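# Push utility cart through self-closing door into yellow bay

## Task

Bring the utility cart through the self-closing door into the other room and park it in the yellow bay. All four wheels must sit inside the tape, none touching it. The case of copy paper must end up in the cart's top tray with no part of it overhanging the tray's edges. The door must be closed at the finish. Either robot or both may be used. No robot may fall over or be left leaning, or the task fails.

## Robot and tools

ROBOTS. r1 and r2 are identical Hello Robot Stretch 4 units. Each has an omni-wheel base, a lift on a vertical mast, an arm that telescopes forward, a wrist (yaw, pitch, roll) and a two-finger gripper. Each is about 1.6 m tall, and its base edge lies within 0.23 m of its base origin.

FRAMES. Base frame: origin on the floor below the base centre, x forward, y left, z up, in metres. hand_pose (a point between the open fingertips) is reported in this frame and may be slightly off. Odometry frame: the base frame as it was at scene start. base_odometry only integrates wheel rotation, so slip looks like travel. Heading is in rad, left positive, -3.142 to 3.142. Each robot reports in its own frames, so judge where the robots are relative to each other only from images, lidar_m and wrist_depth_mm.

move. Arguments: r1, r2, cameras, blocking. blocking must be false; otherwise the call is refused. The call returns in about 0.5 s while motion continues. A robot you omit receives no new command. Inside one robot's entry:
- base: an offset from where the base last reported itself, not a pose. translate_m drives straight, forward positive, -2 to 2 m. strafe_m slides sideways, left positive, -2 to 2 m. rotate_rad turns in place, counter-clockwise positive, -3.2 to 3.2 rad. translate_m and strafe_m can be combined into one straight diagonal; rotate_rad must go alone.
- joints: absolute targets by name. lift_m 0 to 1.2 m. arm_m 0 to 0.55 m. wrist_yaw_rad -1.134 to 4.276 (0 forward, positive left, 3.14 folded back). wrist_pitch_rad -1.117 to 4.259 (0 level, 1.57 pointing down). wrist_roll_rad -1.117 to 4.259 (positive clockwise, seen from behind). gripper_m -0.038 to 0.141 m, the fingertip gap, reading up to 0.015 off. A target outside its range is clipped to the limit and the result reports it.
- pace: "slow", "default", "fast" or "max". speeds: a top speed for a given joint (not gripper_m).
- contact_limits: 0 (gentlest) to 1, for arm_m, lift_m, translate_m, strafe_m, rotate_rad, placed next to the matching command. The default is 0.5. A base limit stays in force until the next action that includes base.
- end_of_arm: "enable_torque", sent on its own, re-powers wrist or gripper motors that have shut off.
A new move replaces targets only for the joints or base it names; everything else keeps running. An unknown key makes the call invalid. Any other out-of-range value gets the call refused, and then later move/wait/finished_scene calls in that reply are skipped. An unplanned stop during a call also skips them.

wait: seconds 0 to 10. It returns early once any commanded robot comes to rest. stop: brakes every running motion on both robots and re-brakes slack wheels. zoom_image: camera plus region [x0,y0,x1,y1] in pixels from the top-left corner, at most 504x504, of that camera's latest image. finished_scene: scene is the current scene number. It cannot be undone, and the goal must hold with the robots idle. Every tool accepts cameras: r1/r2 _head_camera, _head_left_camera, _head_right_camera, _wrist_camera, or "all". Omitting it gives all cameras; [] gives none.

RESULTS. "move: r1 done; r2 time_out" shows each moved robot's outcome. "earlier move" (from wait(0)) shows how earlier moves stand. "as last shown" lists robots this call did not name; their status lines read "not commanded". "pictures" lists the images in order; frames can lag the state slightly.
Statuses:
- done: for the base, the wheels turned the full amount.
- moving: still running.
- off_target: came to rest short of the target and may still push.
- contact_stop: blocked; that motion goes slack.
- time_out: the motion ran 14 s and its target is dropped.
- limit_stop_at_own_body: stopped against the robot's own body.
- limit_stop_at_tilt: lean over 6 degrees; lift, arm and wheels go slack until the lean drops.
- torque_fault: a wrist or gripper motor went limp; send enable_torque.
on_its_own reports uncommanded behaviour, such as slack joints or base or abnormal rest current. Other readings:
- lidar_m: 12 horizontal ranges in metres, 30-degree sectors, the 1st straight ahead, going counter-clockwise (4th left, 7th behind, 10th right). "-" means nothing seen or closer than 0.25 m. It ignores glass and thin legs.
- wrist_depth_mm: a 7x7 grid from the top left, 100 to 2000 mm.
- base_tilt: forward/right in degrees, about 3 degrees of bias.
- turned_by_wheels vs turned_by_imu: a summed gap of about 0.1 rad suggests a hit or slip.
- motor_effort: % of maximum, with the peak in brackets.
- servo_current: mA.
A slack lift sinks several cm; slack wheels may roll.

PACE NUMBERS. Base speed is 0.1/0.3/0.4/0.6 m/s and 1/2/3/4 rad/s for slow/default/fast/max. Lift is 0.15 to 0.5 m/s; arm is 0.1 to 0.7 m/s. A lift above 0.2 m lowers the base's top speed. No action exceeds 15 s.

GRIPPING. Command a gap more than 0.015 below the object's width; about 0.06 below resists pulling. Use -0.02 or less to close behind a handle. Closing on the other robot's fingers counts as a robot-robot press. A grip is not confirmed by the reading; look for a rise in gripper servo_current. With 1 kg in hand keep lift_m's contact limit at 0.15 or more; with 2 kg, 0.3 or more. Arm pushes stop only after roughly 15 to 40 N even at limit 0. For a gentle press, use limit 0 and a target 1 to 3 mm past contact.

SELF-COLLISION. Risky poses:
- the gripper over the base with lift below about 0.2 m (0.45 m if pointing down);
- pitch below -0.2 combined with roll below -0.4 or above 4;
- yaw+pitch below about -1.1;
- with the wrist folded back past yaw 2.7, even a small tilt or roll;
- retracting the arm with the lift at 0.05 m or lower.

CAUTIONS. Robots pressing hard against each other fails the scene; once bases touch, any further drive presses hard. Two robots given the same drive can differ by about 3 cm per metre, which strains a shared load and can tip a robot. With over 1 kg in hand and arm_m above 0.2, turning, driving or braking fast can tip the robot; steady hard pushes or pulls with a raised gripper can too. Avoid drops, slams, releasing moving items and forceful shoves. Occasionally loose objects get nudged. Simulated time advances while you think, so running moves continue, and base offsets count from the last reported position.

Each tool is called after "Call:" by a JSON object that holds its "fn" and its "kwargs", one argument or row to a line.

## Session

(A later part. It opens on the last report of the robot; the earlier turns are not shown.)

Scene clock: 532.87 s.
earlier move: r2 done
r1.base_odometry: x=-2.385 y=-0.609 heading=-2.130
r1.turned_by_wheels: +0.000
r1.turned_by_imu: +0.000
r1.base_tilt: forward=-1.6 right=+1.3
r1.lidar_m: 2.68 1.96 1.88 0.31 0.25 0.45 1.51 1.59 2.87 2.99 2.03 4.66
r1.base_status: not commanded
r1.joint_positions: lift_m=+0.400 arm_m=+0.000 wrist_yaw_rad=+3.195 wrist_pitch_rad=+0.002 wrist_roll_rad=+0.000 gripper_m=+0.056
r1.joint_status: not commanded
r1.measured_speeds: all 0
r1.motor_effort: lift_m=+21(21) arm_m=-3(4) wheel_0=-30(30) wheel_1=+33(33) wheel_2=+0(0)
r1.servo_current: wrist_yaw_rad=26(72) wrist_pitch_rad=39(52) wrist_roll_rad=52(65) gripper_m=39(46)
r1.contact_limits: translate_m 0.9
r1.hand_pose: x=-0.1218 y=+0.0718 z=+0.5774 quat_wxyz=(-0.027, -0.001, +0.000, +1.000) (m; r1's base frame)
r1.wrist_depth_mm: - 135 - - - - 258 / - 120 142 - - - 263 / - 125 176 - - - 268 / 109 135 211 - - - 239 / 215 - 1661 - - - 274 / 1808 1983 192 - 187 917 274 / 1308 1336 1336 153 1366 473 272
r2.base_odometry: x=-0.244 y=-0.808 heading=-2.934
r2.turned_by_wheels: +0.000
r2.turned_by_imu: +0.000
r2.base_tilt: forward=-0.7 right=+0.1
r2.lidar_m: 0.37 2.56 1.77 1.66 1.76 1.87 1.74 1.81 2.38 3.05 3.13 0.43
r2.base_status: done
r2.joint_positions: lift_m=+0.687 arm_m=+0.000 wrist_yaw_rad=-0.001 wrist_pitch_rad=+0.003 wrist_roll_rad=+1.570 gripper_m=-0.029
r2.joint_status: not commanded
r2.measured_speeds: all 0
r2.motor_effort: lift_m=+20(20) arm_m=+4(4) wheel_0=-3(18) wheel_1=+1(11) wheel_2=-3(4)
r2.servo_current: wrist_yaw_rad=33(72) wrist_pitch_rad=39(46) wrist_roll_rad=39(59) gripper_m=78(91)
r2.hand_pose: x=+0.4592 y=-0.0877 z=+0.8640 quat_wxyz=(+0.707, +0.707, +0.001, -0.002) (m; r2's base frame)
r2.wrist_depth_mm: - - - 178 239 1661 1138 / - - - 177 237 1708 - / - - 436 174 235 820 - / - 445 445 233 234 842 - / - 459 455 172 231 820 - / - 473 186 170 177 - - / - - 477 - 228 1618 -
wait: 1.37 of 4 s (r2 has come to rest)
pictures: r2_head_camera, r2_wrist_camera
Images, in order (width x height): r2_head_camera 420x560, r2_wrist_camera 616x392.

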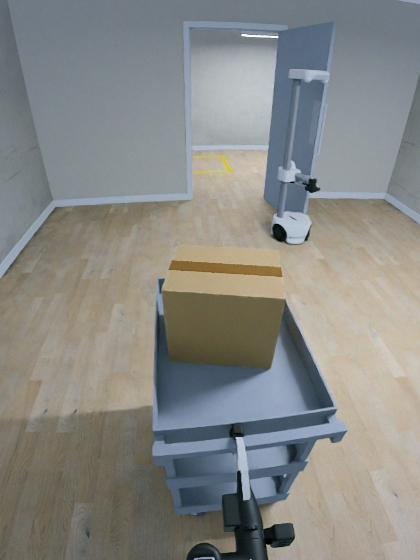

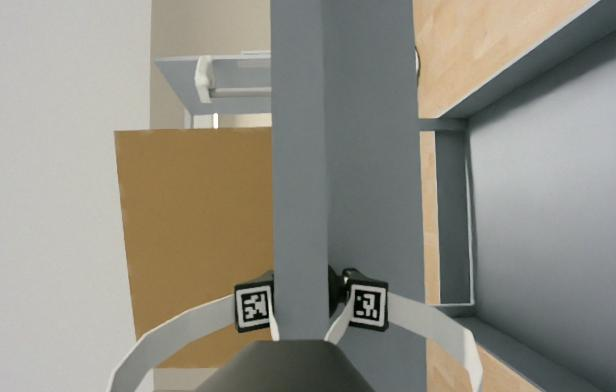

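Call:
{"fn": "move", "kwargs": {
  "blocking": false,
  "r2": {"base":{"strafe_m":0.12}},
  "cameras": []
}}

Call:
{"fn": "wait", "kwargs": {
  "seconds": 4,
  "cameras": ["r2_wrist_camera"]
}}

Call:
{"fn": "move", "kwargs": {
  "blocking": false,
  "r2": {"base":{"translate_m":0.5,"strafe_m":-0.09}},
  "cameras": []
}}

Call:
{"fn": "wait", "kwargs": {
  "seconds": 4,
  "cameras": ["r2_head_camera","r2_wrist_camera"]
}}

Scene clock: 588.73 s.
move: r2 moving
r1: as last shown
r1.lidar_m: 2.66 1.93 1.86 0.33 0.25 0.40 1.50 1.60 2.86 2.97 2.03 4.65
r1.motor_effort: lift_m=+21(21) arm_m=-4(4) wheel_0=-30(30) wheel_1=+34(34) wheel_2=+0(0)
r1.servo_current: wrist_yaw_rad=59(65) wrist_pitch_rad=46(52) wrist_roll_rad=52(59) gripper_m=46(46)
r1.contact_limits: translate_m 0.9
r1.wrist_depth_mm: - 134 - - - - 258 / - 120 143 - - - 263 / - 124 176 - - - 267 / 109 135 211 - - - 239 / 215 - 1661 - - - 273 / 1756 1983 192 - 188 904 273 / 1308 1366 1336 153 1366 473 272
r2.base_odometry: x=-0.236 y=-0.844 heading=-2.935
r2.turned_by_wheels: +0.000
r2.turned_by_imu: +0.000
r2.base_tilt: forward=-0.7 right=+0.0
r2.lidar_m: 0.36 2.51 1.79 1.62 1.70 1.85 1.77 1.79 2.40 3.07 3.15 0.44
r2.base_status: strafe_m moving
r2.joint_positions: lift_m=+0.687 arm_m=+0.000 wrist_yaw_rad=-0.003 wrist_pitch_rad=+0.003 wrist_roll_rad=+1.570 gripper_m=-0.029
r2.joint_status: not commanded
r2.measured_speeds: translate_m=+0.000 strafe_m=+0.142 rotate_rad=-0.001 lift_m=+0.000 arm_m=+0.000 wrist_yaw_rad=+0.000 wrist_pitch_rad=+0.000 wrist_roll_rad=+0.000
r2.motor_effort: lift_m=+20(20) arm_m=+4(4) wheel_0=-16(18) wheel_1=+9(10) wheel_2=-1(2)
r2.servo_current: wrist_yaw_rad=46(52) wrist_pitch_rad=46(46) wrist_roll_rad=52(52) gripper_m=78(91)
r2.hand_pose: x=+0.4590 y=-0.0882 z=+0.8640 quat_wxyz=(+0.707, +0.707, +0.000, -0.002) (m; r2's base frame)
r2.wrist_depth_mm: - - - 173 235 1661 496 / - - - 172 235 1499 - / - 433 433 172 232 831 - / - 449 442 231 232 831 - / - 466 459 171 232 831 - / - - 186 170 177 - - / - - 484 - 230 1499 -
pictures: none
No camera images: "cameras" was empty.

Scene clock: 589.80 s.
earlier move: r2 done
r1.base_odometry: x=-2.385 y=-0.609 heading=-2.130
r1.turned_by_wheels: +0.000
r1.turned_by_imu: +0.000
r1.base_tilt: forward=-1.6 right=+1.3
r1.lidar_m: 2.69 1.94 1.86 0.30 0.25 0.43 1.49 1.60 2.88 2.97 2.05 4.68
r1.base_status: not commanded
r1.joint_positions: lift_m=+0.400 arm_m=+0.000 wrist_yaw_rad=+3.195 wrist_pitch_rad=+0.002 wrist_roll_rad=+0.000 gripper_m=+0.056
r1.joint_status: not commanded
r1.measured_speeds: all 0
r1.motor_effort: lift_m=+21(21) arm_m=-4(4) wheel_0=-30(30) wheel_1=+33(34) wheel_2=+0(0)
r1.servo_current: wrist_yaw_rad=39(72) wrist_pitch_rad=46(52) wrist_roll_rad=59(59) gripper_m=46(46)
r1.contact_limits: translate_m 0.9
r1.hand_pose: x=-0.1218 y=+0.0718 z=+0.5774 quat_wxyz=(-0.027, -0.001, +0.000, +1.000) (m; r1's base frame)
r1.wrist_depth_mm: - 134 - - - - 256 / - 120 142 - - - 263 / - 125 176 - - - 267 / 109 135 211 - - - 239 / 215 - 1618 - - - 272 / 1808 1983 192 - 187 917 274 / 1308 1336 1336 153 1366 473 272
r2.base_odometry: x=-0.219 y=-0.926 heading=-2.935
r2.turned_by_wheels: +0.000
r2.turned_by_imu: +0.000
r2.base_tilt: forward=-0.6 right=+0.1
r2.lidar_m: 0.39 2.39 1.61 1.55 1.60 1.88 1.74 1.81 2.38 3.14 3.24 0.41
r2.base_status: done
r2.joint_positions: lift_m=+0.687 arm_m=+0.000 wrist_yaw_rad=-0.001 wrist_pitch_rad=+0.003 wrist_roll_rad=+1.570 gripper_m=-0.029
r2.joint_status: not commanded
r2.measured_speeds: all 0
r2.motor_effort: lift_m=+20(20) arm_m=+4(4) wheel_0=-4(18) wheel_1=-1(10) wheel_2=+0(2)
r2.servo_current: wrist_yaw_rad=46(59) wrist_pitch_rad=39(46) wrist_roll_rad=52(59) gripper_m=85(91)
r2.hand_pose: x=+0.4592 y=-0.0877 z=+0.8640 quat_wxyz=(+0.707, +0.707, +0.001, -0.001) (m; r2's base frame)
r2.wrist_depth_mm: - - - 154 211 1430 - / - - 410 156 216 809 - / - 427 424 160 220 809 - / - 455 445 163 224 820 - / - 480 469 167 229 - - / - - 186 170 177 554 - / - - - - 238 1464 480
wait: 1.07 of 4 s (r2 has come to rest)
pictures: r2_wrist_camera
Images, in order (width x height): r2_wrist_camera 616x392.

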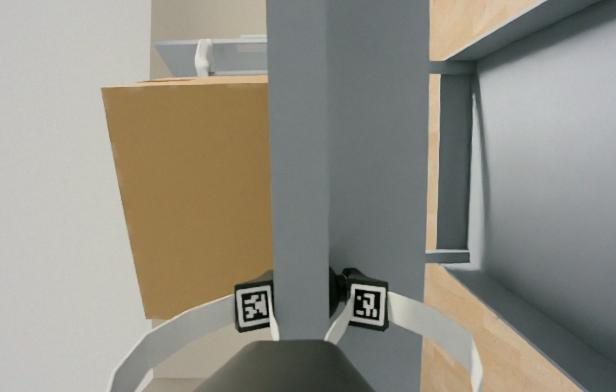

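Scene clock: 590.30 s.
move: r2 moving
r1: as last shown
r1.lidar_m: 2.66 1.96 1.85 0.32 0.25 0.43 1.50 1.59 2.87 2.94 2.05 4.66
r1.motor_effort: lift_m=+20(21) arm_m=-4(4) wheel_0=-30(30) wheel_1=+33(33) wheel_2=+0(0)
r1.servo_current: wrist_yaw_rad=52(65) wrist_pitch_rad=46(46) wrist_roll_rad=39(59) gripper_m=39(46)
r1.contact_limits: translate_m 0.9
r1.wrist_depth_mm: - 134 - - - - 257 / - 120 142 - - - 263 / - 125 177 - - - 267 / 109 135 211 - - - 239 / 215 - 1618 - - - 274 / 1808 1983 193 - 187 904 274 / 1308 1366 1308 153 1397 473 272
r2.base_odometry: x=-0.251 y=-0.926 heading=-2.935
r2.turned_by_wheels: +0.000
r2.turned_by_imu: +0.000
r2.base_tilt: forward=-0.7 right=+0.0
r2.lidar_m: 0.40 2.37 1.68 1.53 1.59 1.91 1.77 1.83 2.42 3.15 3.25 0.42
r2.base_status: translate_m moving; strafe_m moving
r2.joint_positions: lift_m=+0.687 arm_m=+0.000 wrist_yaw_rad=-0.001 wrist_pitch_rad=+0.003 wrist_roll_rad=+1.570 gripper_m=-0.029
r2.joint_status: not commanded
r2.measured_speeds: translate_m=+0.122 strafe_m=-0.024 rotate_rad=-0.004 lift_m=+0.000 arm_m=+0.000 wrist_yaw_rad=+0.000 wrist_pitch_rad=+0.000 wrist_roll_rad=+0.000
r2.motor_effort: lift_m=+20(20) arm_m=+4(4) wheel_0=+14(16) wheel_1=+8(9) wheel_2=-18(20)
r2.servo_current: wrist_yaw_rad=39(52) wrist_pitch_rad=46(46) wrist_roll_rad=59(59) gripper_m=85(85)
r2.hand_pose: x=+0.4592 y=-0.0877 z=+0.8640 quat_wxyz=(+0.707, +0.707, +0.001, -0.002) (m; r2's base frame)
r2.wrist_depth_mm: - - - 153 211 1397 - / - - 477 156 214 - - / - 424 421 158 218 809 - / - 452 445 162 223 831 - / - 480 469 165 227 - - / - - 186 168 179 564 - / - - - - 235 1499 492
pictures: none
No camera images: "cameras" was empty.

Scene clock: 592.97 s.
earlier move: r2 done
r1.base_odometry: x=-2.385 y=-0.609 heading=-2.130
r1.turned_by_wheels: +0.000
r1.turned_by_imu: +0.000
r1.base_tilt: forward=-1.6 right=+1.3
r1.lidar_m: 2.67 1.94 1.85 0.30 0.25 0.42 1.48 1.60 2.85 2.97 1.61 4.67
r1.base_status: not commanded
r1.joint_positions: lift_m=+0.400 arm_m=+0.000 wrist_yaw_rad=+3.195 wrist_pitch_rad=+0.002 wrist_roll_rad=+0.000 gripper_m=+0.056
r1.joint_status: not commanded
r1.measured_speeds: all 0
r1.motor_effort: lift_m=+21(21) arm_m=-4(4) wheel_0=-30(31) wheel_1=+33(33) wheel_2=+0(0)
r1.servo_current: wrist_yaw_rad=65(65) wrist_pitch_rad=46(46) wrist_roll_rad=39(72) gripper_m=46(52)
r1.contact_limits: translate_m 0.9
r1.hand_pose: x=-0.1218 y=+0.0718 z=+0.5774 quat_wxyz=(-0.027, -0.001, +0.000, +1.000) (m; r1's base frame)
r1.wrist_depth_mm: - 135 - - - - 257 / - 121 143 - - - 264 / - 125 177 - - - 268 / 109 135 211 - - - 240 / 215 - 1618 - - - 274 / 1756 1983 192 - 188 917 276 / 1308 1308 1308 153 1397 473 271
r2.base_odometry: x=-0.727 y=-0.940 heading=-2.934
r2.turned_by_wheels: +0.000
r2.turned_by_imu: +0.003
r2.base_tilt: forward=-0.6 right=+0.0
r2.lidar_m: 0.36 0.39 1.81 1.67 1.74 2.31 2.24 2.31 3.05 3.04 3.10 0.46
r2.base_status: done
r2.joint_positions: lift_m=+0.687 arm_m=+0.000 wrist_yaw_rad=+0.002 wrist_pitch_rad=+0.003 wrist_roll_rad=+1.570 gripper_m=-0.029
r2.joint_status: not commanded
r2.measured_speeds: all 0
r2.motor_effort: lift_m=+20(20) arm_m=+4(4) wheel_0=+6(18) wheel_1=+3(9) wheel_2=-4(20)
r2.servo_current: wrist_yaw_rad=59(59) wrist_pitch_rad=46(52) wrist_roll_rad=46(65) gripper_m=85(91)
r2.hand_pose: x=+0.4595 y=-0.0867 z=+0.8640 quat_wxyz=(+0.707, +0.707, +0.002, +0.000) (m; r2's base frame)
r2.wrist_depth_mm: - - - 257 263 1618 1205 / - - - 191 254 1661 504 / - - - 185 247 798 - / - 445 449 180 240 854 - / - 452 449 176 234 831 - / - 452 187 170 179 - - / - 455 459 - 224 - -
wait: 2.67 of 4 s (r2 has come to rest)
pictures: r2_head_camera, r2_wrist_camera
Images, in order (width x height): r2_head_camera 420x560, r2_wrist_camera 616x392.

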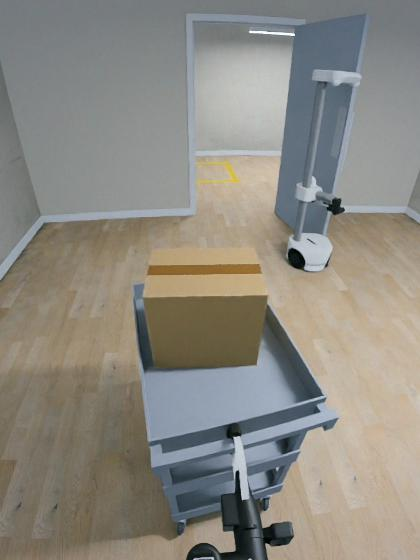

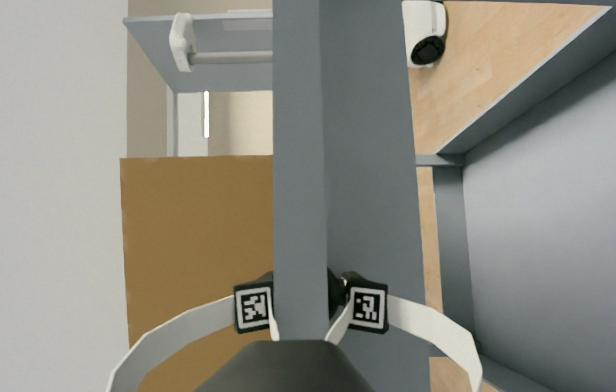

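Call:
{"fn": "move", "kwargs": {
  "blocking": false,
  "r2": {"base":{"translate_m":0.15,"strafe_m":0.3}},
  "cameras": []
}}

Call:
{"fn": "wait", "kwargs": {
  "seconds": 4,
  "cameras": ["r2_head_camera","r2_wrist_camera"]
}}

Scene clock: 620.33 s.
move: r2 moving
r1: as last shown
r1.lidar_m: 2.67 1.94 1.86 0.30 0.25 0.39 1.49 1.59 2.85 2.97 1.58 4.65
r1.motor_effort: lift_m=+21(21) arm_m=-3(4) wheel_0=-30(30) wheel_1=+33(33) wheel_2=+0(0)
r1.servo_current: wrist_yaw_rad=52(59) wrist_pitch_rad=46(46) wrist_roll_rad=39(72) gripper_m=46(46)
r1.contact_limits: translate_m 0.9
r1.wrist_depth_mm: - 135 - - - - 258 / - 120 143 - - - 263 / - 125 177 - - - 267 / 109 135 211 - - - 239 / 216 - 1618 - - - 274 / 1756 1863 192 - 187 917 273 / 1308 1308 1336 153 1366 473 271
r2.base_odometry: x=-0.735 y=-0.971 heading=-2.936
r2.turned_by_wheels: -0.001
r2.turned_by_imu: -0.001
r2.base_tilt: forward=-0.7 right=+0.1
r2.lidar_m: 0.35 2.49 1.75 1.64 1.70 2.28 2.25 2.33 3.06 3.08 3.17 0.41
r2.base_status: translate_m moving; strafe_m moving
r2.joint_positions: lift_m=+0.687 arm_m=+0.000 wrist_yaw_rad=-0.008 wrist_pitch_rad=+0.003 wrist_roll_rad=+1.570 gripper_m=-0.029
r2.joint_status: not commanded
r2.measured_speeds: translate_m=+0.054 strafe_m=+0.110 rotate_rad=-0.003 lift_m=+0.000 arm_m=+0.000 wrist_yaw_rad=-0.041 wrist_pitch_rad=+0.000 wrist_roll_rad=+0.000
r2.motor_effort: lift_m=+20(20) arm_m=+4(4) wheel_0=-10(10) wheel_1=+10(11) wheel_2=-15(15)
r2.servo_current: wrist_yaw_rad=59(59) wrist_pitch_rad=39(46) wrist_roll_rad=33(52) gripper_m=85(91)
r2.hand_pose: x=+0.4586 y=-0.0897 z=+0.8640 quat_wxyz=(+0.707, +0.707, -0.002, -0.004) (m; r2's base frame)
r2.wrist_depth_mm: - - - 263 268 1618 1205 / - - - 195 257 1661 488 / - - - 187 249 788 - / - 449 445 181 241 854 - / - 449 452 176 234 831 - / - 449 186 168 180 - - / - 452 452 - 220 - -
pictures: none
No camera images: "cameras" was empty.

Scene clock: 622.43 s.
earlier move: r2 done
r1.base_odometry: x=-2.385 y=-0.609 heading=-2.130
r1.turned_by_wheels: +0.000
r1.turned_by_imu: +0.000
r1.base_tilt: forward=-1.6 right=+1.3
r1.lidar_m: 2.70 1.92 1.86 0.30 0.25 0.41 1.49 1.57 2.86 1.73 1.58 4.66
r1.base_status: not commanded
r1.joint_positions: lift_m=+0.400 arm_m=+0.000 wrist_yaw_rad=+3.195 wrist_pitch_rad=+0.002 wrist_roll_rad=+0.000 gripper_m=+0.056
r1.joint_status: not commanded
r1.measured_speeds: all 0
r1.motor_effort: lift_m=+21(21) arm_m=-4(4) wheel_0=-30(31) wheel_1=+33(33) wheel_2=+0(0)
r1.servo_current: wrist_yaw_rad=39(65) wrist_pitch_rad=39(46) wrist_roll_rad=39(72) gripper_m=33(46)
r1.contact_limits: translate_m 0.9
r1.hand_pose: x=-0.1218 y=+0.0718 z=+0.5774 quat_wxyz=(-0.027, -0.001, +0.000, +1.000) (m; r1's base frame)
r1.wrist_depth_mm: - 135 - - - - 257 / - 120 143 - - - 263 / - 125 177 - - - 267 / 109 135 211 - - - 238 / 215 - 1618 - - - 274 / 1756 1921 192 - 187 891 274 / 1366 1366 1336 154 1397 469 272
r2.base_odometry: x=-0.812 y=-1.265 heading=-2.935
r2.turned_by_wheels: +0.001
r2.turned_by_imu: +0.000
r2.base_tilt: forward=-0.7 right=+0.0
r2.lidar_m: 0.42 2.08 1.48 1.38 1.41 1.89 2.41 2.48 3.27 3.34 3.44 0.41
r2.base_status: done
r2.joint_positions: lift_m=+0.687 arm_m=+0.000 wrist_yaw_rad=-0.003 wrist_pitch_rad=+0.003 wrist_roll_rad=+1.570 gripper_m=-0.029
r2.joint_status: not commanded
r2.measured_speeds: all 0
r2.motor_effort: lift_m=+20(20) arm_m=+4(4) wheel_0=-5(15) wheel_1=+1(12) wheel_2=-4(17)
r2.servo_current: wrist_yaw_rad=52(78) wrist_pitch_rad=46(46) wrist_roll_rad=52(59) gripper_m=85(91)
r2.hand_pose: x=+0.4590 y=-0.0884 z=+0.8640 quat_wxyz=(+0.707, +0.707, +0.000, -0.002) (m; r2's base frame)
r2.wrist_depth_mm: - - - 144 200 723 - / - 397 399 148 206 - - / - 427 421 152 213 809 - / - 466 452 157 220 831 - / - - 484 165 228 - - / - - 186 169 179 1499 492 / - - - - 242 1576 1182
wait: 2.10 of 4 s (r2 has come to rest)
pictures: r2_head_camera, r2_wrist_camera
Images, in order (width x height): r2_head_camera 420x560, r2_wrist_camera 616x392.

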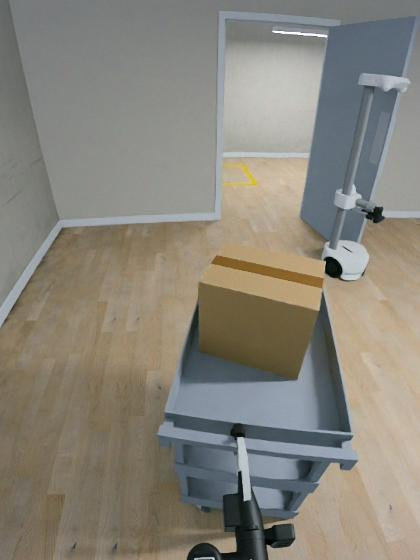

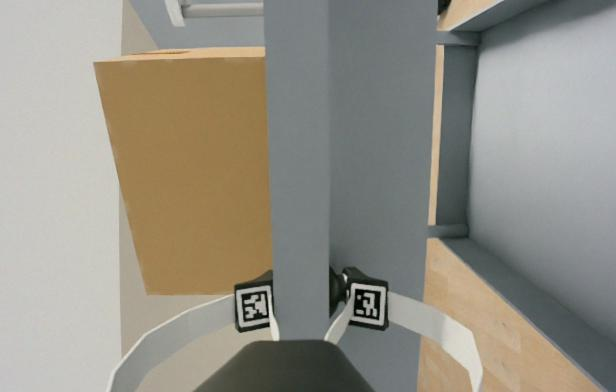

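Call:
{"fn": "move", "kwargs": {
  "blocking": false,
  "r2": {"base":{"translate_m":0.3,"strafe_m":0.0}},
  "cameras": []
}}

Call:
{"fn": "wait", "kwargs": {
  "seconds": 4,
  "cameras": ["r2_head_camera"]
}}

Scene clock: 629.53 s.
move: r2 moving
r1: as last shown
r1.lidar_m: 2.67 1.96 1.87 0.31 0.25 0.41 1.50 1.60 2.85 1.67 1.56 4.65
r1.motor_effort: lift_m=+21(21) arm_m=-4(4) wheel_0=-30(30) wheel_1=+33(33) wheel_2=+0(0)
r1.servo_current: wrist_yaw_rad=46(65) wrist_pitch_rad=39(46) wrist_roll_rad=65(65) gripper_m=39(46)
r1.contact_limits: translate_m 0.9
r1.wrist_depth_mm: - 134 - - - - 258 / - 121 143 - - - 263 / - 125 177 - - - 267 / 109 135 211 - - - 237 / 215 - 1661 - - - 274 / 1808 1921 192 - 187 917 274 / 1308 1308 1308 153 1397 469 272
r2.base_odometry: x=-0.842 y=-1.271 heading=-2.934
r2.turned_by_wheels: +0.001
r2.turned_by_imu: +0.002
r2.base_tilt: forward=-0.7 right=+0.1
r2.lidar_m: 0.42 2.11 1.49 1.38 1.41 1.93 2.43 2.52 3.32 3.35 3.43 0.40
r2.base_status: translate_m moving; strafe_m moving
r2.joint_positions: lift_m=+0.687 arm_m=+0.000 wrist_yaw_rad=-0.001 wrist_pitch_rad=+0.003 wrist_roll_rad=+1.570 gripper_m=-0.029
r2.joint_status: not commanded
r2.measured_speeds: translate_m=+0.123 strafe_m=+0.000 rotate_rad=+0.007 lift_m=+0.000 arm_m=+0.000 wrist_yaw_rad=+0.042 wrist_pitch_rad=+0.000 wrist_roll_rad=+0.000
r2.motor_effort: lift_m=+20(20) arm_m=+4(4) wheel_0=+12(15) wheel_1=+10(10) wheel_2=-16(19)
r2.servo_current: wrist_yaw_rad=39(59) wrist_pitch_rad=46(46) wrist_roll_rad=46(52) gripper_m=85(85)
r2.hand_pose: x=+0.4592 y=-0.0877 z=+0.8640 quat_wxyz=(+0.707, +0.707, +0.001, -0.002) (m; r2's base frame)
r2.wrist_depth_mm: - - - 138 194 - - / - 389 394 144 202 750 - / - 421 421 148 208 - - / - 462 452 154 216 - - / - - 488 162 223 - - / - - 187 167 179 1499 484 / - - - - 242 1618 1182
pictures: none
No camera images: "cameras" was empty.

Scene clock: 631.53 s.
earlier move: r2 done
r1.base_odometry: x=-2.385 y=-0.609 heading=-2.130
r1.turned_by_wheels: +0.000
r1.turned_by_imu: +0.000
r1.base_tilt: forward=-1.6 right=+1.3
r1.lidar_m: 2.68 1.94 1.86 0.31 0.25 0.44 1.49 1.59 2.86 1.34 1.36 4.65
r1.base_status: not commanded
r1.joint_positions: lift_m=+0.400 arm_m=+0.000 wrist_yaw_rad=+3.195 wrist_pitch_rad=+0.002 wrist_roll_rad=+0.000 gripper_m=+0.056
r1.joint_status: not commanded
r1.measured_speeds: all 0
r1.motor_effort: lift_m=+20(21) arm_m=-4(4) wheel_0=-30(31) wheel_1=+33(33) wheel_2=+0(0)
r1.servo_current: wrist_yaw_rad=46(72) wrist_pitch_rad=39(46) wrist_roll_rad=46(65) gripper_m=33(46)
r1.contact_limits: translate_m 0.9
r1.hand_pose: x=-0.1218 y=+0.0718 z=+0.5774 quat_wxyz=(-0.027, -0.001, +0.000, +1.000) (m; r1's base frame)
r1.wrist_depth_mm: - 135 - - - - 257 / - 121 143 - - - 263 / - 125 177 - - - 268 / 109 135 211 - - - 240 / 214 - 1618 - - - 273 / 1756 1983 192 - 187 917 274 / 1336 1308 1308 153 1397 469 271
r2.base_odometry: x=-1.105 y=-1.326 heading=-2.934
r2.turned_by_wheels: +0.000
r2.turned_by_imu: +0.002
r2.base_tilt: forward=-0.7 right=+0.1
r2.lidar_m: 0.40 2.14 1.53 1.40 1.45 1.94 2.70 2.80 3.52 3.34 3.42 0.39
r2.base_status: done
r2.joint_positions: lift_m=+0.687 arm_m=+0.000 wrist_yaw_rad=+0.004 wrist_pitch_rad=+0.003 wrist_roll_rad=+1.570 gripper_m=-0.029
r2.joint_status: not commanded
r2.measured_speeds: all 0
r2.motor_effort: lift_m=+20(20) arm_m=+4(4) wheel_0=+7(18) wheel_1=+4(12) wheel_2=-1(19)
r2.servo_current: wrist_yaw_rad=39(65) wrist_pitch_rad=46(52) wrist_roll_rad=39(59) gripper_m=85(91)
r2.hand_pose: x=+0.4596 y=-0.0863 z=+0.8640 quat_wxyz=(+0.707, +0.707, +0.003, +0.000) (m; r2's base frame)
r2.wrist_depth_mm: - - - 147 204 699 - / - 404 404 151 209 - - / - 427 424 155 216 809 - / - 455 449 160 220 809 - / - - 477 166 228 - - / - - 186 168 179 1464 517 / - - - - - 1576 466
wait: 2.00 of 4 s (r2 has come to rest)
pictures: r2_head_camera
Images, in order (width x height): r2_head_camera 420x560.

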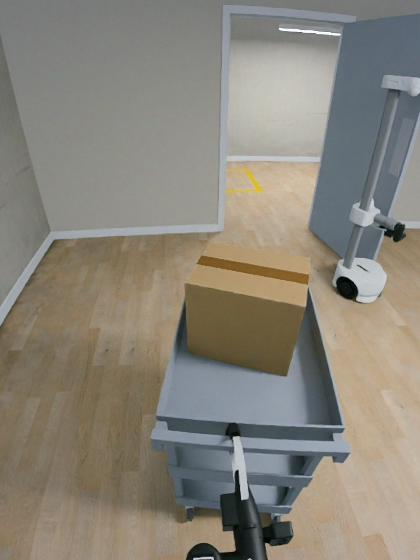

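Call:
{"fn": "move", "kwargs": {
  "blocking": false,
  "r2": {"base":{"translate_m":0.1,"strafe_m":0.12}},
  "cameras": []
}}

Call:
{"fn": "wait", "kwargs": {
  "seconds": 4,
  "cameras": []
}}

Call:
{"fn": "move", "kwargs": {
  "blocking": false,
  "r2": {"base":{"translate_m":0.35,"strafe_m":-0.1}},
  "cameras": []
}}

Call:
{"fn": "wait", "kwargs": {
  "seconds": 4,
  "cameras": ["r2_head_camera"]
}}

Scene clock: 641.43 s.
move: r2 moving
r1: as last shown
r1.lidar_m: 2.68 1.95 1.85 0.33 0.25 0.44 1.49 1.59 2.87 1.35 1.35 4.65
r1.motor_effort: lift_m=+20(21) arm_m=-4(4) wheel_0=-30(30) wheel_1=+33(33) wheel_2=+0(0)
r1.servo_current: wrist_yaw_rad=65(65) wrist_pitch_rad=39(39) wrist_roll_rad=46(59) gripper_m=39(46)
r1.contact_limits: translate_m 0.9
r1.wrist_depth_mm: - 135 - - - - 256 / - 120 143 - - - 263 / - 125 176 - - - 267 / 109 135 211 - - - 239 / 215 - 1618 - - - 272 / 1808 1983 192 - 187 904 274 / 1366 1336 1336 154 1366 466 271
r2.base_odometry: x=-1.120 y=-1.354 heading=-2.935
r2.turned_by_wheels: -0.001
r2.turned_by_imu: -0.001
r2.base_tilt: forward=-0.7 right=+0.1
r2.lidar_m: 0.39 2.11 1.47 1.37 1.45 1.88 2.74 2.81 3.55 3.34 3.43 0.41
r2.base_status: translate_m moving; strafe_m moving
r2.joint_positions: lift_m=+0.687 arm_m=+0.000 wrist_yaw_rad=-0.004 wrist_pitch_rad=+0.003 wrist_roll_rad=+1.570 gripper_m=-0.029
r2.joint_status: not commanded
r2.measured_speeds: translate_m=+0.078 strafe_m=+0.096 rotate_rad=-0.007 lift_m=+0.000 arm_m=+0.000 wrist_yaw_rad=-0.035 wrist_pitch_rad=+0.000 wrist_roll_rad=+0.000
r2.motor_effort: lift_m=+20(20) arm_m=+4(4) wheel_0=-6(8) wheel_1=+10(12) wheel_2=-14(14)
r2.servo_current: wrist_yaw_rad=52(52) wrist_pitch_rad=46(46) wrist_roll_rad=52(59) gripper_m=85(85)
r2.hand_pose: x=+0.4589 y=-0.0886 z=+0.8640 quat_wxyz=(+0.707, +0.707, +0.000, -0.003) (m; r2's base frame)
r2.wrist_depth_mm: - - - 151 208 691 - / - 525 410 154 214 - - / - 427 421 158 217 809 - / - 455 449 162 222 820 - / - - 473 166 227 - - / - - 185 168 177 544 - / - - - - 236 1464 466
pictures: none
No camera images: "cameras" was empty.

Scene clock: 642.80 s.
earlier move: r2 done
r1.base_odometry: x=-2.385 y=-0.609 heading=-2.130
r1.turned_by_wheels: +0.000
r1.turned_by_imu: +0.000
r1.base_tilt: forward=-1.6 right=+1.3
r1.lidar_m: 2.65 1.94 1.86 0.31 0.25 0.42 1.49 1.62 2.87 1.34 1.43 4.66
r1.base_status: not commanded
r1.joint_positions: lift_m=+0.400 arm_m=+0.000 wrist_yaw_rad=+3.195 wrist_pitch_rad=+0.002 wrist_roll_rad=+0.000 gripper_m=+0.056
r1.joint_status: not commanded
r1.measured_speeds: all 0
r1.motor_effort: lift_m=+21(21) arm_m=-3(4) wheel_0=-30(31) wheel_1=+33(33) wheel_2=+0(0)
r1.servo_current: wrist_yaw_rad=46(65) wrist_pitch_rad=46(46) wrist_roll_rad=52(65) gripper_m=39(46)
r1.contact_limits: translate_m 0.9
r1.hand_pose: x=-0.1218 y=+0.0718 z=+0.5774 quat_wxyz=(-0.027, -0.001, +0.000, +1.000) (m; r1's base frame)
r1.wrist_depth_mm: - 135 - - - - 257 / - 121 143 - - - 262 / - 125 177 - - - 267 / 109 135 211 - - - 238 / 215 - 1618 - - - 274 / 1756 1921 192 - 187 904 276 / 1336 1308 1336 153 1397 466 272
r2.base_odometry: x=-1.179 y=-1.464 heading=-2.935
r2.turned_by_wheels: +0.000
r2.turned_by_imu: +0.000
r2.base_tilt: forward=-0.7 right=+0.1
r2.lidar_m: 0.42 1.93 1.35 1.29 1.34 1.74 2.81 2.90 3.66 3.43 0.47 0.42
r2.base_status: done
r2.joint_positions: lift_m=+0.687 arm_m=+0.000 wrist_yaw_rad=-0.006 wrist_pitch_rad=+0.003 wrist_roll_rad=+1.570 gripper_m=-0.029
r2.joint_status: not commanded
r2.measured_speeds: all 0
r2.motor_effort: lift_m=+20(20) arm_m=+4(4) wheel_0=-6(13) wheel_1=+0(12) wheel_2=-6(17)
r2.servo_current: wrist_yaw_rad=46(65) wrist_pitch_rad=46(52) wrist_roll_rad=65(65) gripper_m=91(91)
r2.hand_pose: x=+0.4587 y=-0.0892 z=+0.8640 quat_wxyz=(+0.707, +0.707, -0.001, -0.003) (m; r2's base frame)
r2.wrist_depth_mm: - 496 462 138 193 - - / - 394 394 143 200 750 - / - 430 424 148 208 - - / - 469 459 155 217 - - / - - 496 163 226 - - / - - 186 169 178 1499 477 / - - - - - 1537 1160
wait: 1.37 of 4 s (r2 has come to rest)
pictures: none
No camera images: "cameras" was empty.

Scene clock: 643.30 s.
move: r2 moving
r1: as last shown
r1.lidar_m: 2.70 1.94 1.86 0.31 0.25 0.42 1.49 1.61 2.85 1.35 1.44 4.66
r1.motor_effort: lift_m=+20(21) arm_m=-3(4) wheel_0=-30(30) wheel_1=+33(33) wheel_2=+0(0)
r1.servo_current: wrist_yaw_rad=52(72) wrist_pitch_rad=46(52) wrist_roll_rad=33(59) gripper_m=39(46)
r1.contact_limits: translate_m 0.9
r1.wrist_depth_mm: - 135 - - - - 257 / - 120 142 - - - 262 / - 125 176 - - - 268 / 109 135 211 - - - 239 / 214 - 1576 - - - 273 / 1863 1921 192 - 187 904 274 / 1366 1366 1336 153 1366 469 272
r2.base_odometry: x=-1.211 y=-1.462 heading=-2.934
r2.turned_by_wheels: +0.001
r2.turned_by_imu: +0.001
r2.base_tilt: forward=-0.7 right=+0.0
r2.lidar_m: 0.43 1.96 1.39 1.30 1.35 1.80 2.85 2.94 3.63 3.42 0.45 0.38
r2.base_status: translate_m moving; strafe_m moving
r2.joint_positions: lift_m=+0.687 arm_m=+0.000 wrist_yaw_rad=+0.003 wrist_pitch_rad=+0.003 wrist_roll_rad=+1.570 gripper_m=-0.029
r2.joint_status: not commanded
r2.measured_speeds: translate_m=+0.123 strafe_m=-0.032 rotate_rad=+0.007 lift_m=+0.000 arm_m=+0.000 wrist_yaw_rad=+0.058 wrist_pitch_rad=+0.000 wrist_roll_rad=+0.000
r2.motor_effort: lift_m=+20(20) arm_m=+4(4) wheel_0=+17(17) wheel_1=+10(10) wheel_2=-15(18)
r2.servo_current: wrist_yaw_rad=46(59) wrist_pitch_rad=46(52) wrist_roll_rad=59(59) gripper_m=78(91)
r2.hand_pose: x=+0.4596 y=-0.0865 z=+0.8640 quat_wxyz=(+0.707, +0.707, +0.002, +0.000) (m; r2's base frame)
r2.wrist_depth_mm: - 366 370 - 182 - - / - 387 387 132 191 - - / - 424 418 139 203 - - / - 473 455 146 212 - - / - - 504 156 221 1863 - / - - - 163 179 1576 488 / - - - - 246 1576 1160
pictures: none
No camera images: "cameras" was empty.

Scene clock: 645.47 s.
earlier move: r2 done
r1.base_odometry: x=-2.385 y=-0.609 heading=-2.130
r1.turned_by_wheels: +0.000
r1.turned_by_imu: +0.000
r1.base_tilt: forward=-1.6 right=+1.3
r1.lidar_m: 2.65 1.96 1.87 0.30 0.25 0.43 1.49 1.59 2.87 1.11 1.50 4.65
r1.base_status: not commanded
r1.joint_positions: lift_m=+0.400 arm_m=+0.000 wrist_yaw_rad=+3.195 wrist_pitch_rad=+0.002 wrist_roll_rad=+0.000 gripper_m=+0.056
r1.joint_status: not commanded
r1.measured_speeds: all 0
r1.motor_effort: lift_m=+20(21) arm_m=-4(4) wheel_0=-30(31) wheel_1=+33(33) wheel_2=+0(0)
r1.servo_current: wrist_yaw_rad=39(72) wrist_pitch_rad=46(52) wrist_roll_rad=59(65) gripper_m=46(46)
r1.contact_limits: translate_m 0.9
r1.hand_pose: x=-0.1218 y=+0.0718 z=+0.5774 quat_wxyz=(-0.027, -0.001, +0.000, +1.000) (m; r1's base frame)
r1.wrist_depth_mm: - 135 - - - - 256 / - 121 142 - - - 263 / - 125 176 - - - 266 / 109 136 211 - - - 238 / 215 - 1708 - - - 274 / 1808 1921 191 - 187 904 276 / 1336 1336 1366 153 1366 473 273
r2.base_odometry: x=-1.542 y=-1.438 heading=-2.934
r2.turned_by_wheels: +0.000
r2.turned_by_imu: +0.002
r2.base_tilt: forward=-0.7 right=+0.1
r2.lidar_m: 0.39 2.10 1.50 1.40 1.48 1.95 3.16 3.25 3.53 3.32 1.93 0.43
r2.base_status: done
r2.joint_positions: lift_m=+0.687 arm_m=+0.000 wrist_yaw_rad=+0.006 wrist_pitch_rad=+0.003 wrist_roll_rad=+1.570 gripper_m=-0.029
r2.joint_status: not commanded
r2.measured_speeds: all 0
r2.motor_effort: lift_m=+20(20) arm_m=-4(4) wheel_0=+4(22) wheel_1=+5(10) wheel_2=+0(18)
r2.servo_current: wrist_yaw_rad=59(59) wrist_pitch_rad=39(52) wrist_roll_rad=46(65) gripper_m=85(91)
r2.hand_pose: x=+0.4598 y=-0.0856 z=+0.8640 quat_wxyz=(+0.707, +0.707, +0.003, +0.001) (m; r2's base frame)
r2.wrist_depth_mm: - - - 159 218 1618 - / - - - 160 220 741 - / - 430 427 163 223 820 - / - 452 445 166 226 809 - / - 480 469 168 229 - - / - - 185 169 178 - - / - - - - 235 1576 488
wait: 2.17 of 4 s (r2 has come to rest)
pictures: r2_head_camera
Images, in order (width x height): r2_head_camera 420x560.

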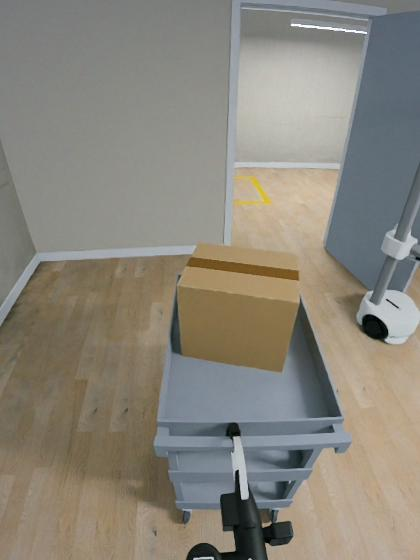

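Call:
{"fn": "move", "kwargs": {
  "blocking": false,
  "r2": {"base":{"translate_m":-0.2,"strafe_m":0.3}},
  "cameras": []
}}

Call:
{"fn": "wait", "kwargs": {
  "seconds": 4,
  "cameras": ["r2_head_camera"]
}}

Scene clock: 673.50 s.
move: r2 moving
r1: as last shown
r1.lidar_m: 2.69 1.93 1.86 0.31 0.25 0.43 1.49 1.59 2.86 1.13 1.52 4.67
r1.motor_effort: lift_m=+20(21) arm_m=-4(4) wheel_0=-30(30) wheel_1=+33(33) wheel_2=+0(0)
r1.servo_current: wrist_yaw_rad=65(65) wrist_pitch_rad=46(52) wrist_roll_rad=65(65) gripper_m=39(46)
r1.contact_limits: translate_m 0.9
r1.wrist_depth_mm: - 135 - - - - 257 / - 121 143 - - - 263 / - 125 177 - - - 267 / 109 136 211 - - - 239 / 216 - 1661 - - - 274 / 1808 1921 192 - 187 904 273 / 1308 1336 1336 153 1366 469 271
r2.base_odometry: x=-1.519 y=-1.460 heading=-2.935
r2.turned_by_wheels: +0.000
r2.turned_by_imu: +0.000
r2.base_tilt: forward=-0.6 right=+0.1
r2.lidar_m: 0.39 2.06 1.46 1.37 1.43 1.91 3.16 3.24 3.52 3.34 1.99 0.42
r2.base_status: translate_m moving; strafe_m moving
r2.joint_positions: lift_m=+0.687 arm_m=+0.000 wrist_yaw_rad=-0.003 wrist_pitch_rad=+0.003 wrist_roll_rad=+1.570 gripper_m=-0.029
r2.joint_status: not commanded
r2.measured_speeds: translate_m=-0.067 strafe_m=+0.101 rotate_rad=+0.002 lift_m=+0.000 arm_m=+0.000 wrist_yaw_rad=-0.035 wrist_pitch_rad=+0.000 wrist_roll_rad=+0.000
r2.motor_effort: lift_m=+20(20) arm_m=-3(4) wheel_0=-15(17) wheel_1=+6(9) wheel_2=+9(14)
r2.servo_current: wrist_yaw_rad=46(65) wrist_pitch_rad=39(46) wrist_roll_rad=33(52) gripper_m=85(91)
r2.hand_pose: x=+0.4590 y=-0.0883 z=+0.8640 quat_wxyz=(+0.707, +0.707, +0.000, -0.002) (m; r2's base frame)
r2.wrist_depth_mm: - - - 162 220 1618 - / - - - 163 223 759 - / - 427 430 165 225 820 - / - 452 449 167 228 831 - / - 473 469 168 230 - - / - - 186 170 179 - - / - - - - 235 1464 480
pictures: none
No camera images: "cameras" was empty.

Scene clock: 675.70 s.
earlier move: r2 done
r1.base_odometry: x=-2.385 y=-0.609 heading=-2.130
r1.turned_by_wheels: +0.000
r1.turned_by_imu: +0.000
r1.base_tilt: forward=-1.6 right=+1.3
r1.lidar_m: 2.68 1.94 1.86 0.31 0.25 0.45 1.48 1.60 2.85 1.38 1.95 4.66
r1.base_status: not commanded
r1.joint_positions: lift_m=+0.400 arm_m=+0.000 wrist_yaw_rad=+3.195 wrist_pitch_rad=+0.002 wrist_roll_rad=+0.000 gripper_m=+0.056
r1.joint_status: not commanded
r1.measured_speeds: all 0
r1.motor_effort: lift_m=+21(21) arm_m=-4(4) wheel_0=-30(31) wheel_1=+33(34) wheel_2=+0(0)
r1.servo_current: wrist_yaw_rad=46(72) wrist_pitch_rad=46(52) wrist_roll_rad=59(65) gripper_m=39(52)
r1.contact_limits: translate_m 0.9
r1.hand_pose: x=-0.1218 y=+0.0718 z=+0.5774 quat_wxyz=(-0.027, -0.001, +0.000, +1.000) (m; r1's base frame)
r1.wrist_depth_mm: - 135 - - - - 256 / - 120 143 - - - 263 / - 125 177 - - - 267 / 109 135 211 - - - 239 / 216 - 1576 - - - 273 / 1808 1983 191 - 188 891 274 / 1336 1336 1336 153 1430 473 272
r2.base_odometry: x=-1.284 y=-1.691 heading=-2.934
r2.turned_by_wheels: +0.001
r2.turned_by_imu: +0.000
r2.base_tilt: forward=-0.6 right=+0.1
r2.lidar_m: 0.43 1.70 1.19 1.10 1.15 1.53 2.99 3.06 3.84 3.61 0.41 0.36
r2.base_status: done
r2.joint_positions: lift_m=+0.687 arm_m=+0.000 wrist_yaw_rad=+0.003 wrist_pitch_rad=+0.003 wrist_roll_rad=+1.570 gripper_m=-0.029
r2.joint_status: not commanded
r2.measured_speeds: all 0
r2.motor_effort: lift_m=+20(21) arm_m=-4(4) wheel_0=+0(19) wheel_1=+3(9) wheel_2=+6(15)
r2.servo_current: wrist_yaw_rad=46(65) wrist_pitch_rad=46(46) wrist_roll_rad=46(59) gripper_m=85(91)
r2.hand_pose: x=+0.4595 y=-0.0866 z=+0.8640 quat_wxyz=(+0.707, +0.707, +0.002, +0.000) (m; r2's base frame)
r2.wrist_depth_mm: - 345 347 105 162 - - / - 382 384 116 174 - - / - 436 430 123 187 - - / - - 484 134 204 - - / - - - 146 222 1576 504 / - - 185 164 178 1537 1182 / - - - - 309 319 1060
wait: 2.20 of 4 s (r2 has come to rest)
pictures: r2_head_camera
Images, in order (width x height): r2_head_camera 420x560.

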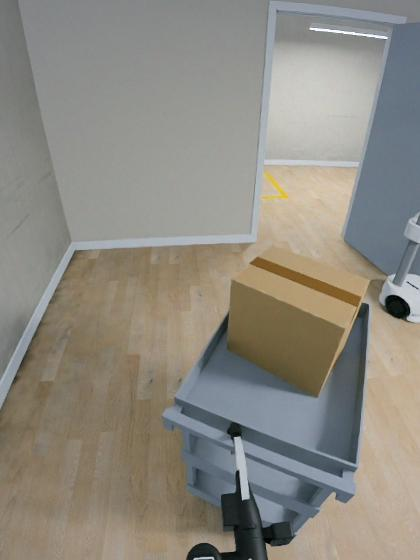

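Call:
{"fn": "move", "kwargs": {
  "blocking": false,
  "r2": {"base":{"translate_m":0.3,"strafe_m":-0.12}},
  "cameras": []
}}

Call:
{"fn": "wait", "kwargs": {
  "seconds": 4,
  "cameras": ["r2_head_camera"]
}}

Scene clock: 687.73 s.
move: r2 moving
r1: as last shown
r1.lidar_m: 2.66 1.94 1.87 0.31 0.25 0.44 1.49 1.61 2.85 1.34 2.01 4.63
r1.motor_effort: lift_m=+21(21) arm_m=-4(4) wheel_0=-30(30) wheel_1=+33(33) wheel_2=+0(0)
r1.servo_current: wrist_yaw_rad=52(52) wrist_pitch_rad=46(46) wrist_roll_rad=39(59) gripper_m=39(52)
r1.contact_limits: translate_m 0.9
r1.wrist_depth_mm: - 135 - - - - 257 / - 120 143 - - - 262 / - 125 177 - - - 268 / 109 135 211 - - - 239 / 215 - 1618 - - - 272 / 1756 1921 192 - 187 917 273 / 1308 1336 1336 153 1397 469 272
r2.base_odometry: x=-1.317 y=-1.685 heading=-2.933
r2.turned_by_wheels: +0.000
r2.turned_by_imu: +0.001
r2.base_tilt: forward=-0.7 right=+0.0
r2.lidar_m: 0.41 1.70 1.19 1.09 1.17 1.53 3.02 3.08 3.85 3.62 0.40 0.37
r2.base_status: translate_m moving; strafe_m moving
r2.joint_positions: lift_m=+0.687 arm_m=+0.000 wrist_yaw_rad=+0.003 wrist_pitch_rad=+0.003 wrist_roll_rad=+1.570 gripper_m=-0.029
r2.joint_status: not commanded
r2.measured_speeds: translate_m=+0.122 strafe_m=-0.051 rotate_rad=+0.000 lift_m=+0.000 arm_m=+0.000 wrist_yaw_rad=+0.000 wrist_pitch_rad=+0.000 wrist_roll_rad=+0.000
r2.motor_effort: lift_m=+20(20) arm_m=+0(4) wheel_0=+11(18) wheel_1=+6(7) wheel_2=-16(16)
r2.servo_current: wrist_yaw_rad=59(59) wrist_pitch_rad=46(46) wrist_roll_rad=46(59) gripper_m=91(91)
r2.hand_pose: x=+0.4595 y=-0.0866 z=+0.8640 quat_wxyz=(+0.707, +0.707, +0.002, +0.000) (m; r2's base frame)
r2.wrist_depth_mm: - 343 345 103 158 - - / - 379 382 112 170 - - / - 439 427 118 185 - - / - - 488 130 200 - - / - - - 143 220 1576 500 / - - 187 162 178 1464 1182 / - - - - 309 317 1060
pictures: none
No camera images: "cameras" was empty.

Scene clock: 689.70 s.
earlier move: r2 done
r1.base_odometry: x=-2.385 y=-0.609 heading=-2.130
r1.turned_by_wheels: +0.000
r1.turned_by_imu: +0.000
r1.base_tilt: forward=-1.6 right=+1.3
r1.lidar_m: 2.66 1.95 1.85 0.29 0.25 0.40 1.48 1.61 2.87 1.11 2.05 4.64
r1.base_status: not commanded
r1.joint_positions: lift_m=+0.400 arm_m=+0.000 wrist_yaw_rad=+3.195 wrist_pitch_rad=+0.002 wrist_roll_rad=+0.000 gripper_m=+0.056
r1.joint_status: not commanded
r1.measured_speeds: all 0
r1.motor_effort: lift_m=+20(21) arm_m=-3(4) wheel_0=-30(31) wheel_1=+33(34) wheel_2=+0(0)
r1.servo_current: wrist_yaw_rad=65(65) wrist_pitch_rad=52(52) wrist_roll_rad=52(65) gripper_m=46(52)
r1.contact_limits: translate_m 0.9
r1.hand_pose: x=-0.1218 y=+0.0718 z=+0.5774 quat_wxyz=(-0.027, -0.001, +0.000, +1.000) (m; r1's base frame)
r1.wrist_depth_mm: - 135 - - - - 257 / - 120 142 - - - 263 / - 125 177 - - - 267 / 109 135 211 - - - 239 / 215 - 1618 - - - 274 / 1756 1921 193 - 187 917 272 / 1308 1308 1336 153 1397 473 272
r2.base_odometry: x=-1.602 y=-1.635 heading=-2.934
r2.turned_by_wheels: +0.000
r2.turned_by_imu: +0.003
r2.base_tilt: forward=-0.7 right=+0.0
r2.lidar_m: 0.44 1.87 1.31 1.24 1.29 1.67 3.32 3.35 3.72 3.50 0.32 0.31
r2.base_status: done
r2.joint_positions: lift_m=+0.687 arm_m=+0.000 wrist_yaw_rad=+0.000 wrist_pitch_rad=+0.003 wrist_roll_rad=+1.570 gripper_m=-0.029
r2.joint_status: not commanded
r2.measured_speeds: all 0
r2.motor_effort: lift_m=+20(20) arm_m=+4(4) wheel_0=+3(23) wheel_1=+5(10) wheel_2=-4(17)
r2.servo_current: wrist_yaw_rad=59(65) wrist_pitch_rad=39(46) wrist_roll_rad=39(59) gripper_m=85(91)
r2.hand_pose: x=+0.4593 y=-0.0873 z=+0.8640 quat_wxyz=(+0.707, +0.707, +0.001, -0.001) (m; r2's base frame)
r2.wrist_depth_mm: - 342 336 - 130 - - / - 384 389 - 148 - - / - 473 455 - 167 - - / - - - 103 186 1397 504 / - - - 121 212 1576 473 / - - 185 145 178 1464 1182 / - - - - 342 1464 1078
wait: 1.97 of 4 s (r2 has come to rest)
pictures: r2_head_camera
Images, in order (width x height): r2_head_camera 420x560.

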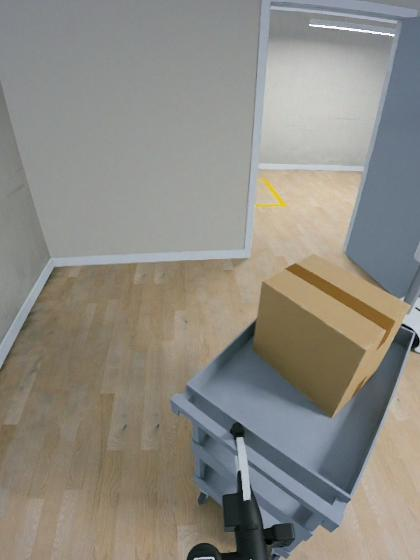

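Call:
{"fn": "move", "kwargs": {
  "blocking": false,
  "r2": {"base":{"translate_m":0.22,"strafe_m":-0.26}},
  "cameras": []
}}

Call:
{"fn": "wait", "kwargs": {
  "seconds": 4,
  "cameras": ["r2_head_camera"]
}}

Scene clock: 696.37 s.
move: r2 moving
r1: as last shown
r1.lidar_m: 2.68 1.93 1.86 0.32 0.25 0.40 1.50 1.62 2.87 1.09 1.99 4.65
r1.motor_effort: lift_m=+21(21) arm_m=-3(4) wheel_0=-30(31) wheel_1=+33(33) wheel_2=+0(0)
r1.servo_current: wrist_yaw_rad=46(59) wrist_pitch_rad=39(46) wrist_roll_rad=52(65) gripper_m=39(46)
r1.contact_limits: translate_m 0.9
r1.wrist_depth_mm: - 135 - - - - 258 / - 120 142 - - - 263 / - 125 176 - - - 267 / 109 135 211 - - - 239 / 215 - 1618 - - - 273 / 1808 1921 191 - 187 917 274 / 1336 1336 1336 154 1336 473 271
r2.base_odometry: x=-1.628 y=-1.616 heading=-2.933
r2.turned_by_wheels: +0.000
r2.turned_by_imu: +0.001
r2.base_tilt: forward=-0.7 right=+0.1
r2.lidar_m: 0.44 1.86 1.35 1.26 1.31 1.70 3.31 3.35 3.68 3.46 0.34 0.31
r2.base_status: translate_m moving; strafe_m moving
r2.joint_positions: lift_m=+0.687 arm_m=+0.000 wrist_yaw_rad=+0.003 wrist_pitch_rad=+0.003 wrist_roll_rad=+1.570 gripper_m=-0.029
r2.joint_status: not commanded
r2.measured_speeds: translate_m=+0.080 strafe_m=-0.096 rotate_rad=-0.002 lift_m=+0.000 arm_m=+0.000 wrist_yaw_rad=+0.027 wrist_pitch_rad=+0.000 wrist_roll_rad=+0.000
r2.motor_effort: lift_m=+20(20) arm_m=+4(4) wheel_0=+14(18) wheel_1=-3(6) wheel_2=-9(14)
r2.servo_current: wrist_yaw_rad=46(52) wrist_pitch_rad=46(46) wrist_roll_rad=39(65) gripper_m=78(91)
r2.hand_pose: x=+0.4596 y=-0.0865 z=+0.8640 quat_wxyz=(+0.707, +0.707, +0.002, +0.000) (m; r2's base frame)
r2.wrist_depth_mm: - 336 330 - - - - / - 384 389 - - 132 - / - 504 466 - 155 160 - / - - - - 179 1397 488 / - - - 108 212 1618 466 / - - 187 133 178 1499 1118 / - - - - 342 1499 1118
pictures: none
No camera images: "cameras" was empty.

Scene clock: 698.47 s.
earlier move: r2 done
r1.base_odometry: x=-2.385 y=-0.609 heading=-2.130
r1.turned_by_wheels: +0.000
r1.turned_by_imu: +0.000
r1.base_tilt: forward=-1.6 right=+1.3
r1.lidar_m: 2.68 1.93 1.87 0.29 0.25 0.43 1.49 1.59 0.92 0.78 1.66 4.68
r1.base_status: not commanded
r1.joint_positions: lift_m=+0.400 arm_m=+0.000 wrist_yaw_rad=+3.195 wrist_pitch_rad=+0.002 wrist_roll_rad=+0.000 gripper_m=+0.056
r1.joint_status: not commanded
r1.measured_speeds: all 0
r1.motor_effort: lift_m=+21(21) arm_m=-4(4) wheel_0=-30(31) wheel_1=+33(34) wheel_2=+0(0)
r1.servo_current: wrist_yaw_rad=46(65) wrist_pitch_rad=46(52) wrist_roll_rad=65(65) gripper_m=39(46)
r1.contact_limits: translate_m 0.9
r1.hand_pose: x=-0.1218 y=+0.0718 z=+0.5774 quat_wxyz=(-0.027, -0.001, +0.000, +1.000) (m; r1's base frame)
r1.wrist_depth_mm: - 135 - - - - 257 / - 121 143 - - - 262 / - 125 176 - - - 267 / 109 135 211 - - - 240 / 215 - 1618 - - - 274 / 1756 1983 193 - 187 917 274 / 1308 1336 1308 153 1366 473 271
r2.base_odometry: x=-1.871 y=-1.426 heading=-2.934
r2.turned_by_wheels: -0.001
r2.turned_by_imu: +0.002
r2.base_tilt: forward=-0.7 right=+0.0
r2.lidar_m: 0.45 2.24 1.58 1.49 1.57 2.04 3.53 3.57 3.43 3.25 0.33 0.32
r2.base_status: done
r2.joint_positions: lift_m=+0.687 arm_m=+0.000 wrist_yaw_rad=+0.000 wrist_pitch_rad=+0.003 wrist_roll_rad=+1.570 gripper_m=-0.029
r2.joint_status: not commanded
r2.measured_speeds: all 0
r2.motor_effort: lift_m=+20(20) arm_m=+4(4) wheel_0=+1(23) wheel_1=-3(7) wheel_2=-7(14)
r2.servo_current: wrist_yaw_rad=52(72) wrist_pitch_rad=46(46) wrist_roll_rad=39(65) gripper_m=85(91)
r2.hand_pose: x=+0.4593 y=-0.0873 z=+0.8640 quat_wxyz=(+0.707, +0.707, +0.001, -0.001) (m; r2's base frame)
r2.wrist_depth_mm: - 342 336 - - 119 - / - 389 394 - - 131 - / - - 477 - 158 160 - / - - - - 180 1430 496 / - - - - 216 1618 455 / - - 185 134 179 1430 1118 / - - - - - 1576 1098
wait: 2.10 of 4 s (r2 has come to rest)
pictures: r2_head_camera
Images, in order (width x height): r2_head_camera 420x560.

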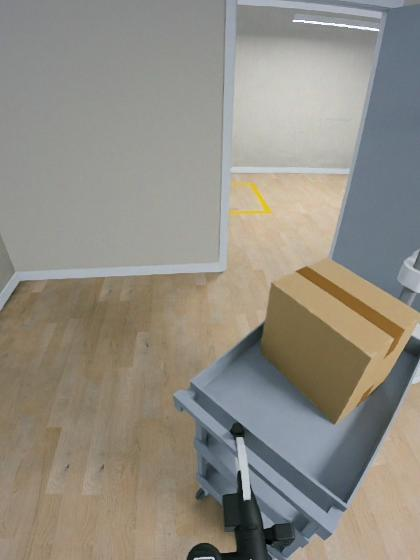

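Call:
{"fn": "move", "kwargs": {
  "blocking": false,
  "r2": {"base":{"translate_m":0.05,"strafe_m":-0.3}},
  "cameras": []
}}

Call:
{"fn": "wait", "kwargs": {
  "seconds": 4,
  "cameras": ["r2_head_camera"]
}}

Scene clock: 712.93 s.
move: r2 moving
r1: as last shown
r1.lidar_m: 2.64 1.95 1.87 0.30 0.25 0.43 1.50 1.60 0.89 0.78 1.59 4.67
r1.servo_current: wrist_yaw_rad=52(59) wrist_pitch_rad=39(46) wrist_roll_rad=59(65) gripper_m=39(46)
r1.contact_limits: translate_m 0.9
r1.wrist_depth_mm: - 135 - - - - 257 / - 120 142 - - - 264 / - 125 177 - - - 266 / 109 135 211 - - - 239 / 215 - 1576 - - - 274 / 1808 1983 192 - 187 904 272 / 1308 1366 1281 153 1366 473 272
r2.base_odometry: x=-1.883 y=-1.395 heading=-2.934
r2.turned_by_wheels: +0.001
r2.turned_by_imu: +0.001
r2.base_tilt: forward=-0.6 right=+0.0
r2.lidar_m: 0.44 2.31 1.64 1.54 1.59 2.09 3.53 3.58 3.39 3.21 0.29 0.29
r2.base_status: translate_m moving; strafe_m moving
r2.joint_positions: lift_m=+0.687 arm_m=+0.000 wrist_yaw_rad=+0.006 wrist_pitch_rad=+0.003 wrist_roll_rad=+1.570 gripper_m=-0.029
r2.joint_status: not commanded
r2.measured_speeds: translate_m=+0.023 strafe_m=-0.127 rotate_rad=+0.005 lift_m=+0.000 arm_m=+0.000 wrist_yaw_rad=+0.026 wrist_pitch_rad=+0.000 wrist_roll_rad=+0.000
r2.motor_effort: lift_m=+20(20) arm_m=+4(4) wheel_0=+16(21) wheel_1=-7(9) wheel_2=-3(10)
r2.servo_current: wrist_yaw_rad=52(59) wrist_pitch_rad=46(46) wrist_roll_rad=52(52) gripper_m=98(98)
r2.hand_pose: x=+0.4598 y=-0.0856 z=+0.8640 quat_wxyz=(+0.707, +0.707, +0.003, +0.001) (m; r2's base frame)
r2.wrist_depth_mm: - 336 329 - - 114 - / - 389 392 - - - - / - - 480 - - 151 - / - - - - - 1366 488 / - - - - 211 1576 455 / - - 187 129 178 1430 1138 / - - - - - 1618 1118
pictures: none
No camera images: "cameras" was empty.

Scene clock: 714.87 s.
earlier move: r2 done
r1.base_odometry: x=-2.385 y=-0.609 heading=-2.130
r1.turned_by_wheels: +0.000
r1.turned_by_imu: +0.000
r1.base_tilt: forward=-1.6 right=+1.3
r1.lidar_m: 2.68 1.97 1.88 0.28 0.25 0.41 1.48 1.61 0.67 0.49 0.51 4.66
r1.base_status: not commanded
r1.joint_positions: lift_m=+0.400 arm_m=+0.000 wrist_yaw_rad=+3.195 wrist_pitch_rad=+0.002 wrist_roll_rad=+0.000 gripper_m=+0.056
r1.joint_status: not commanded
r1.measured_speeds: all 0
r1.motor_effort: lift_m=+20(21) arm_m=-4(4) wheel_0=-30(31) wheel_1=+33(34) wheel_2=+0(0)
r1.servo_current: wrist_yaw_rad=52(72) wrist_pitch_rad=46(52) wrist_roll_rad=33(65) gripper_m=33(46)
r1.contact_limits: translate_m 0.9
r1.hand_pose: x=-0.1218 y=+0.0718 z=+0.5774 quat_wxyz=(-0.027, -0.001, +0.000, +1.000) (m; r1's base frame)
r1.wrist_depth_mm: - 135 - - - - 257 / - 120 143 - - - 263 / - 125 177 - - - 268 / 109 135 211 - - - 239 / 216 - 1618 - - - 273 / 1756 1983 191 - 188 904 273 / 1308 1308 1308 153 1366 473 272
r2.base_odometry: x=-1.982 y=-1.143 heading=-2.935
r2.turned_by_wheels: -0.001
r2.turned_by_imu: +0.000
r2.base_tilt: forward=-0.7 right=+0.1
r2.lidar_m: 0.43 2.38 1.92 1.79 1.88 2.46 3.56 3.62 3.11 2.93 0.34 0.36
r2.base_status: done
r2.joint_positions: lift_m=+0.687 arm_m=+0.000 wrist_yaw_rad=+0.000 wrist_pitch_rad=+0.003 wrist_roll_rad=+1.570 gripper_m=-0.029
r2.joint_status: not commanded
r2.measured_speeds: all 0
r2.motor_effort: lift_m=+20(20) arm_m=+4(4) wheel_0=-1(21) wheel_1=-2(10) wheel_2=-5(10)
r2.servo_current: wrist_yaw_rad=46(72) wrist_pitch_rad=39(52) wrist_roll_rad=52(59) gripper_m=85(98)
r2.hand_pose: x=+0.4593 y=-0.0874 z=+0.8640 quat_wxyz=(+0.707, +0.707, +0.001, -0.001) (m; r2's base frame)
r2.wrist_depth_mm: - 343 338 - 145 - - / - 379 382 - 159 - - / - 449 442 105 175 - - / - - 521 117 195 559 - / - - - 134 220 1576 484 / - - 185 158 178 1499 1182 / - - - - 334 325 340
wait: 1.93 of 4 s (r2 has come to rest)
pictures: r2_head_camera
Images, in order (width x height): r2_head_camera 420x560.

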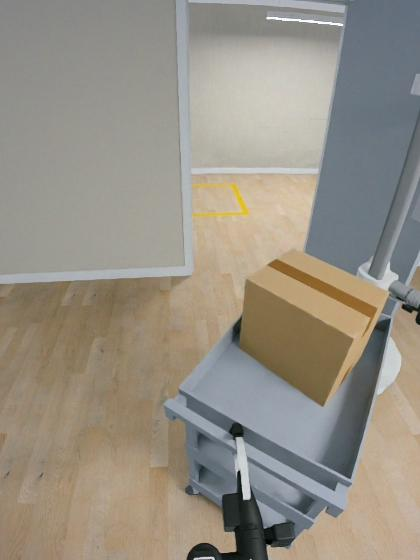

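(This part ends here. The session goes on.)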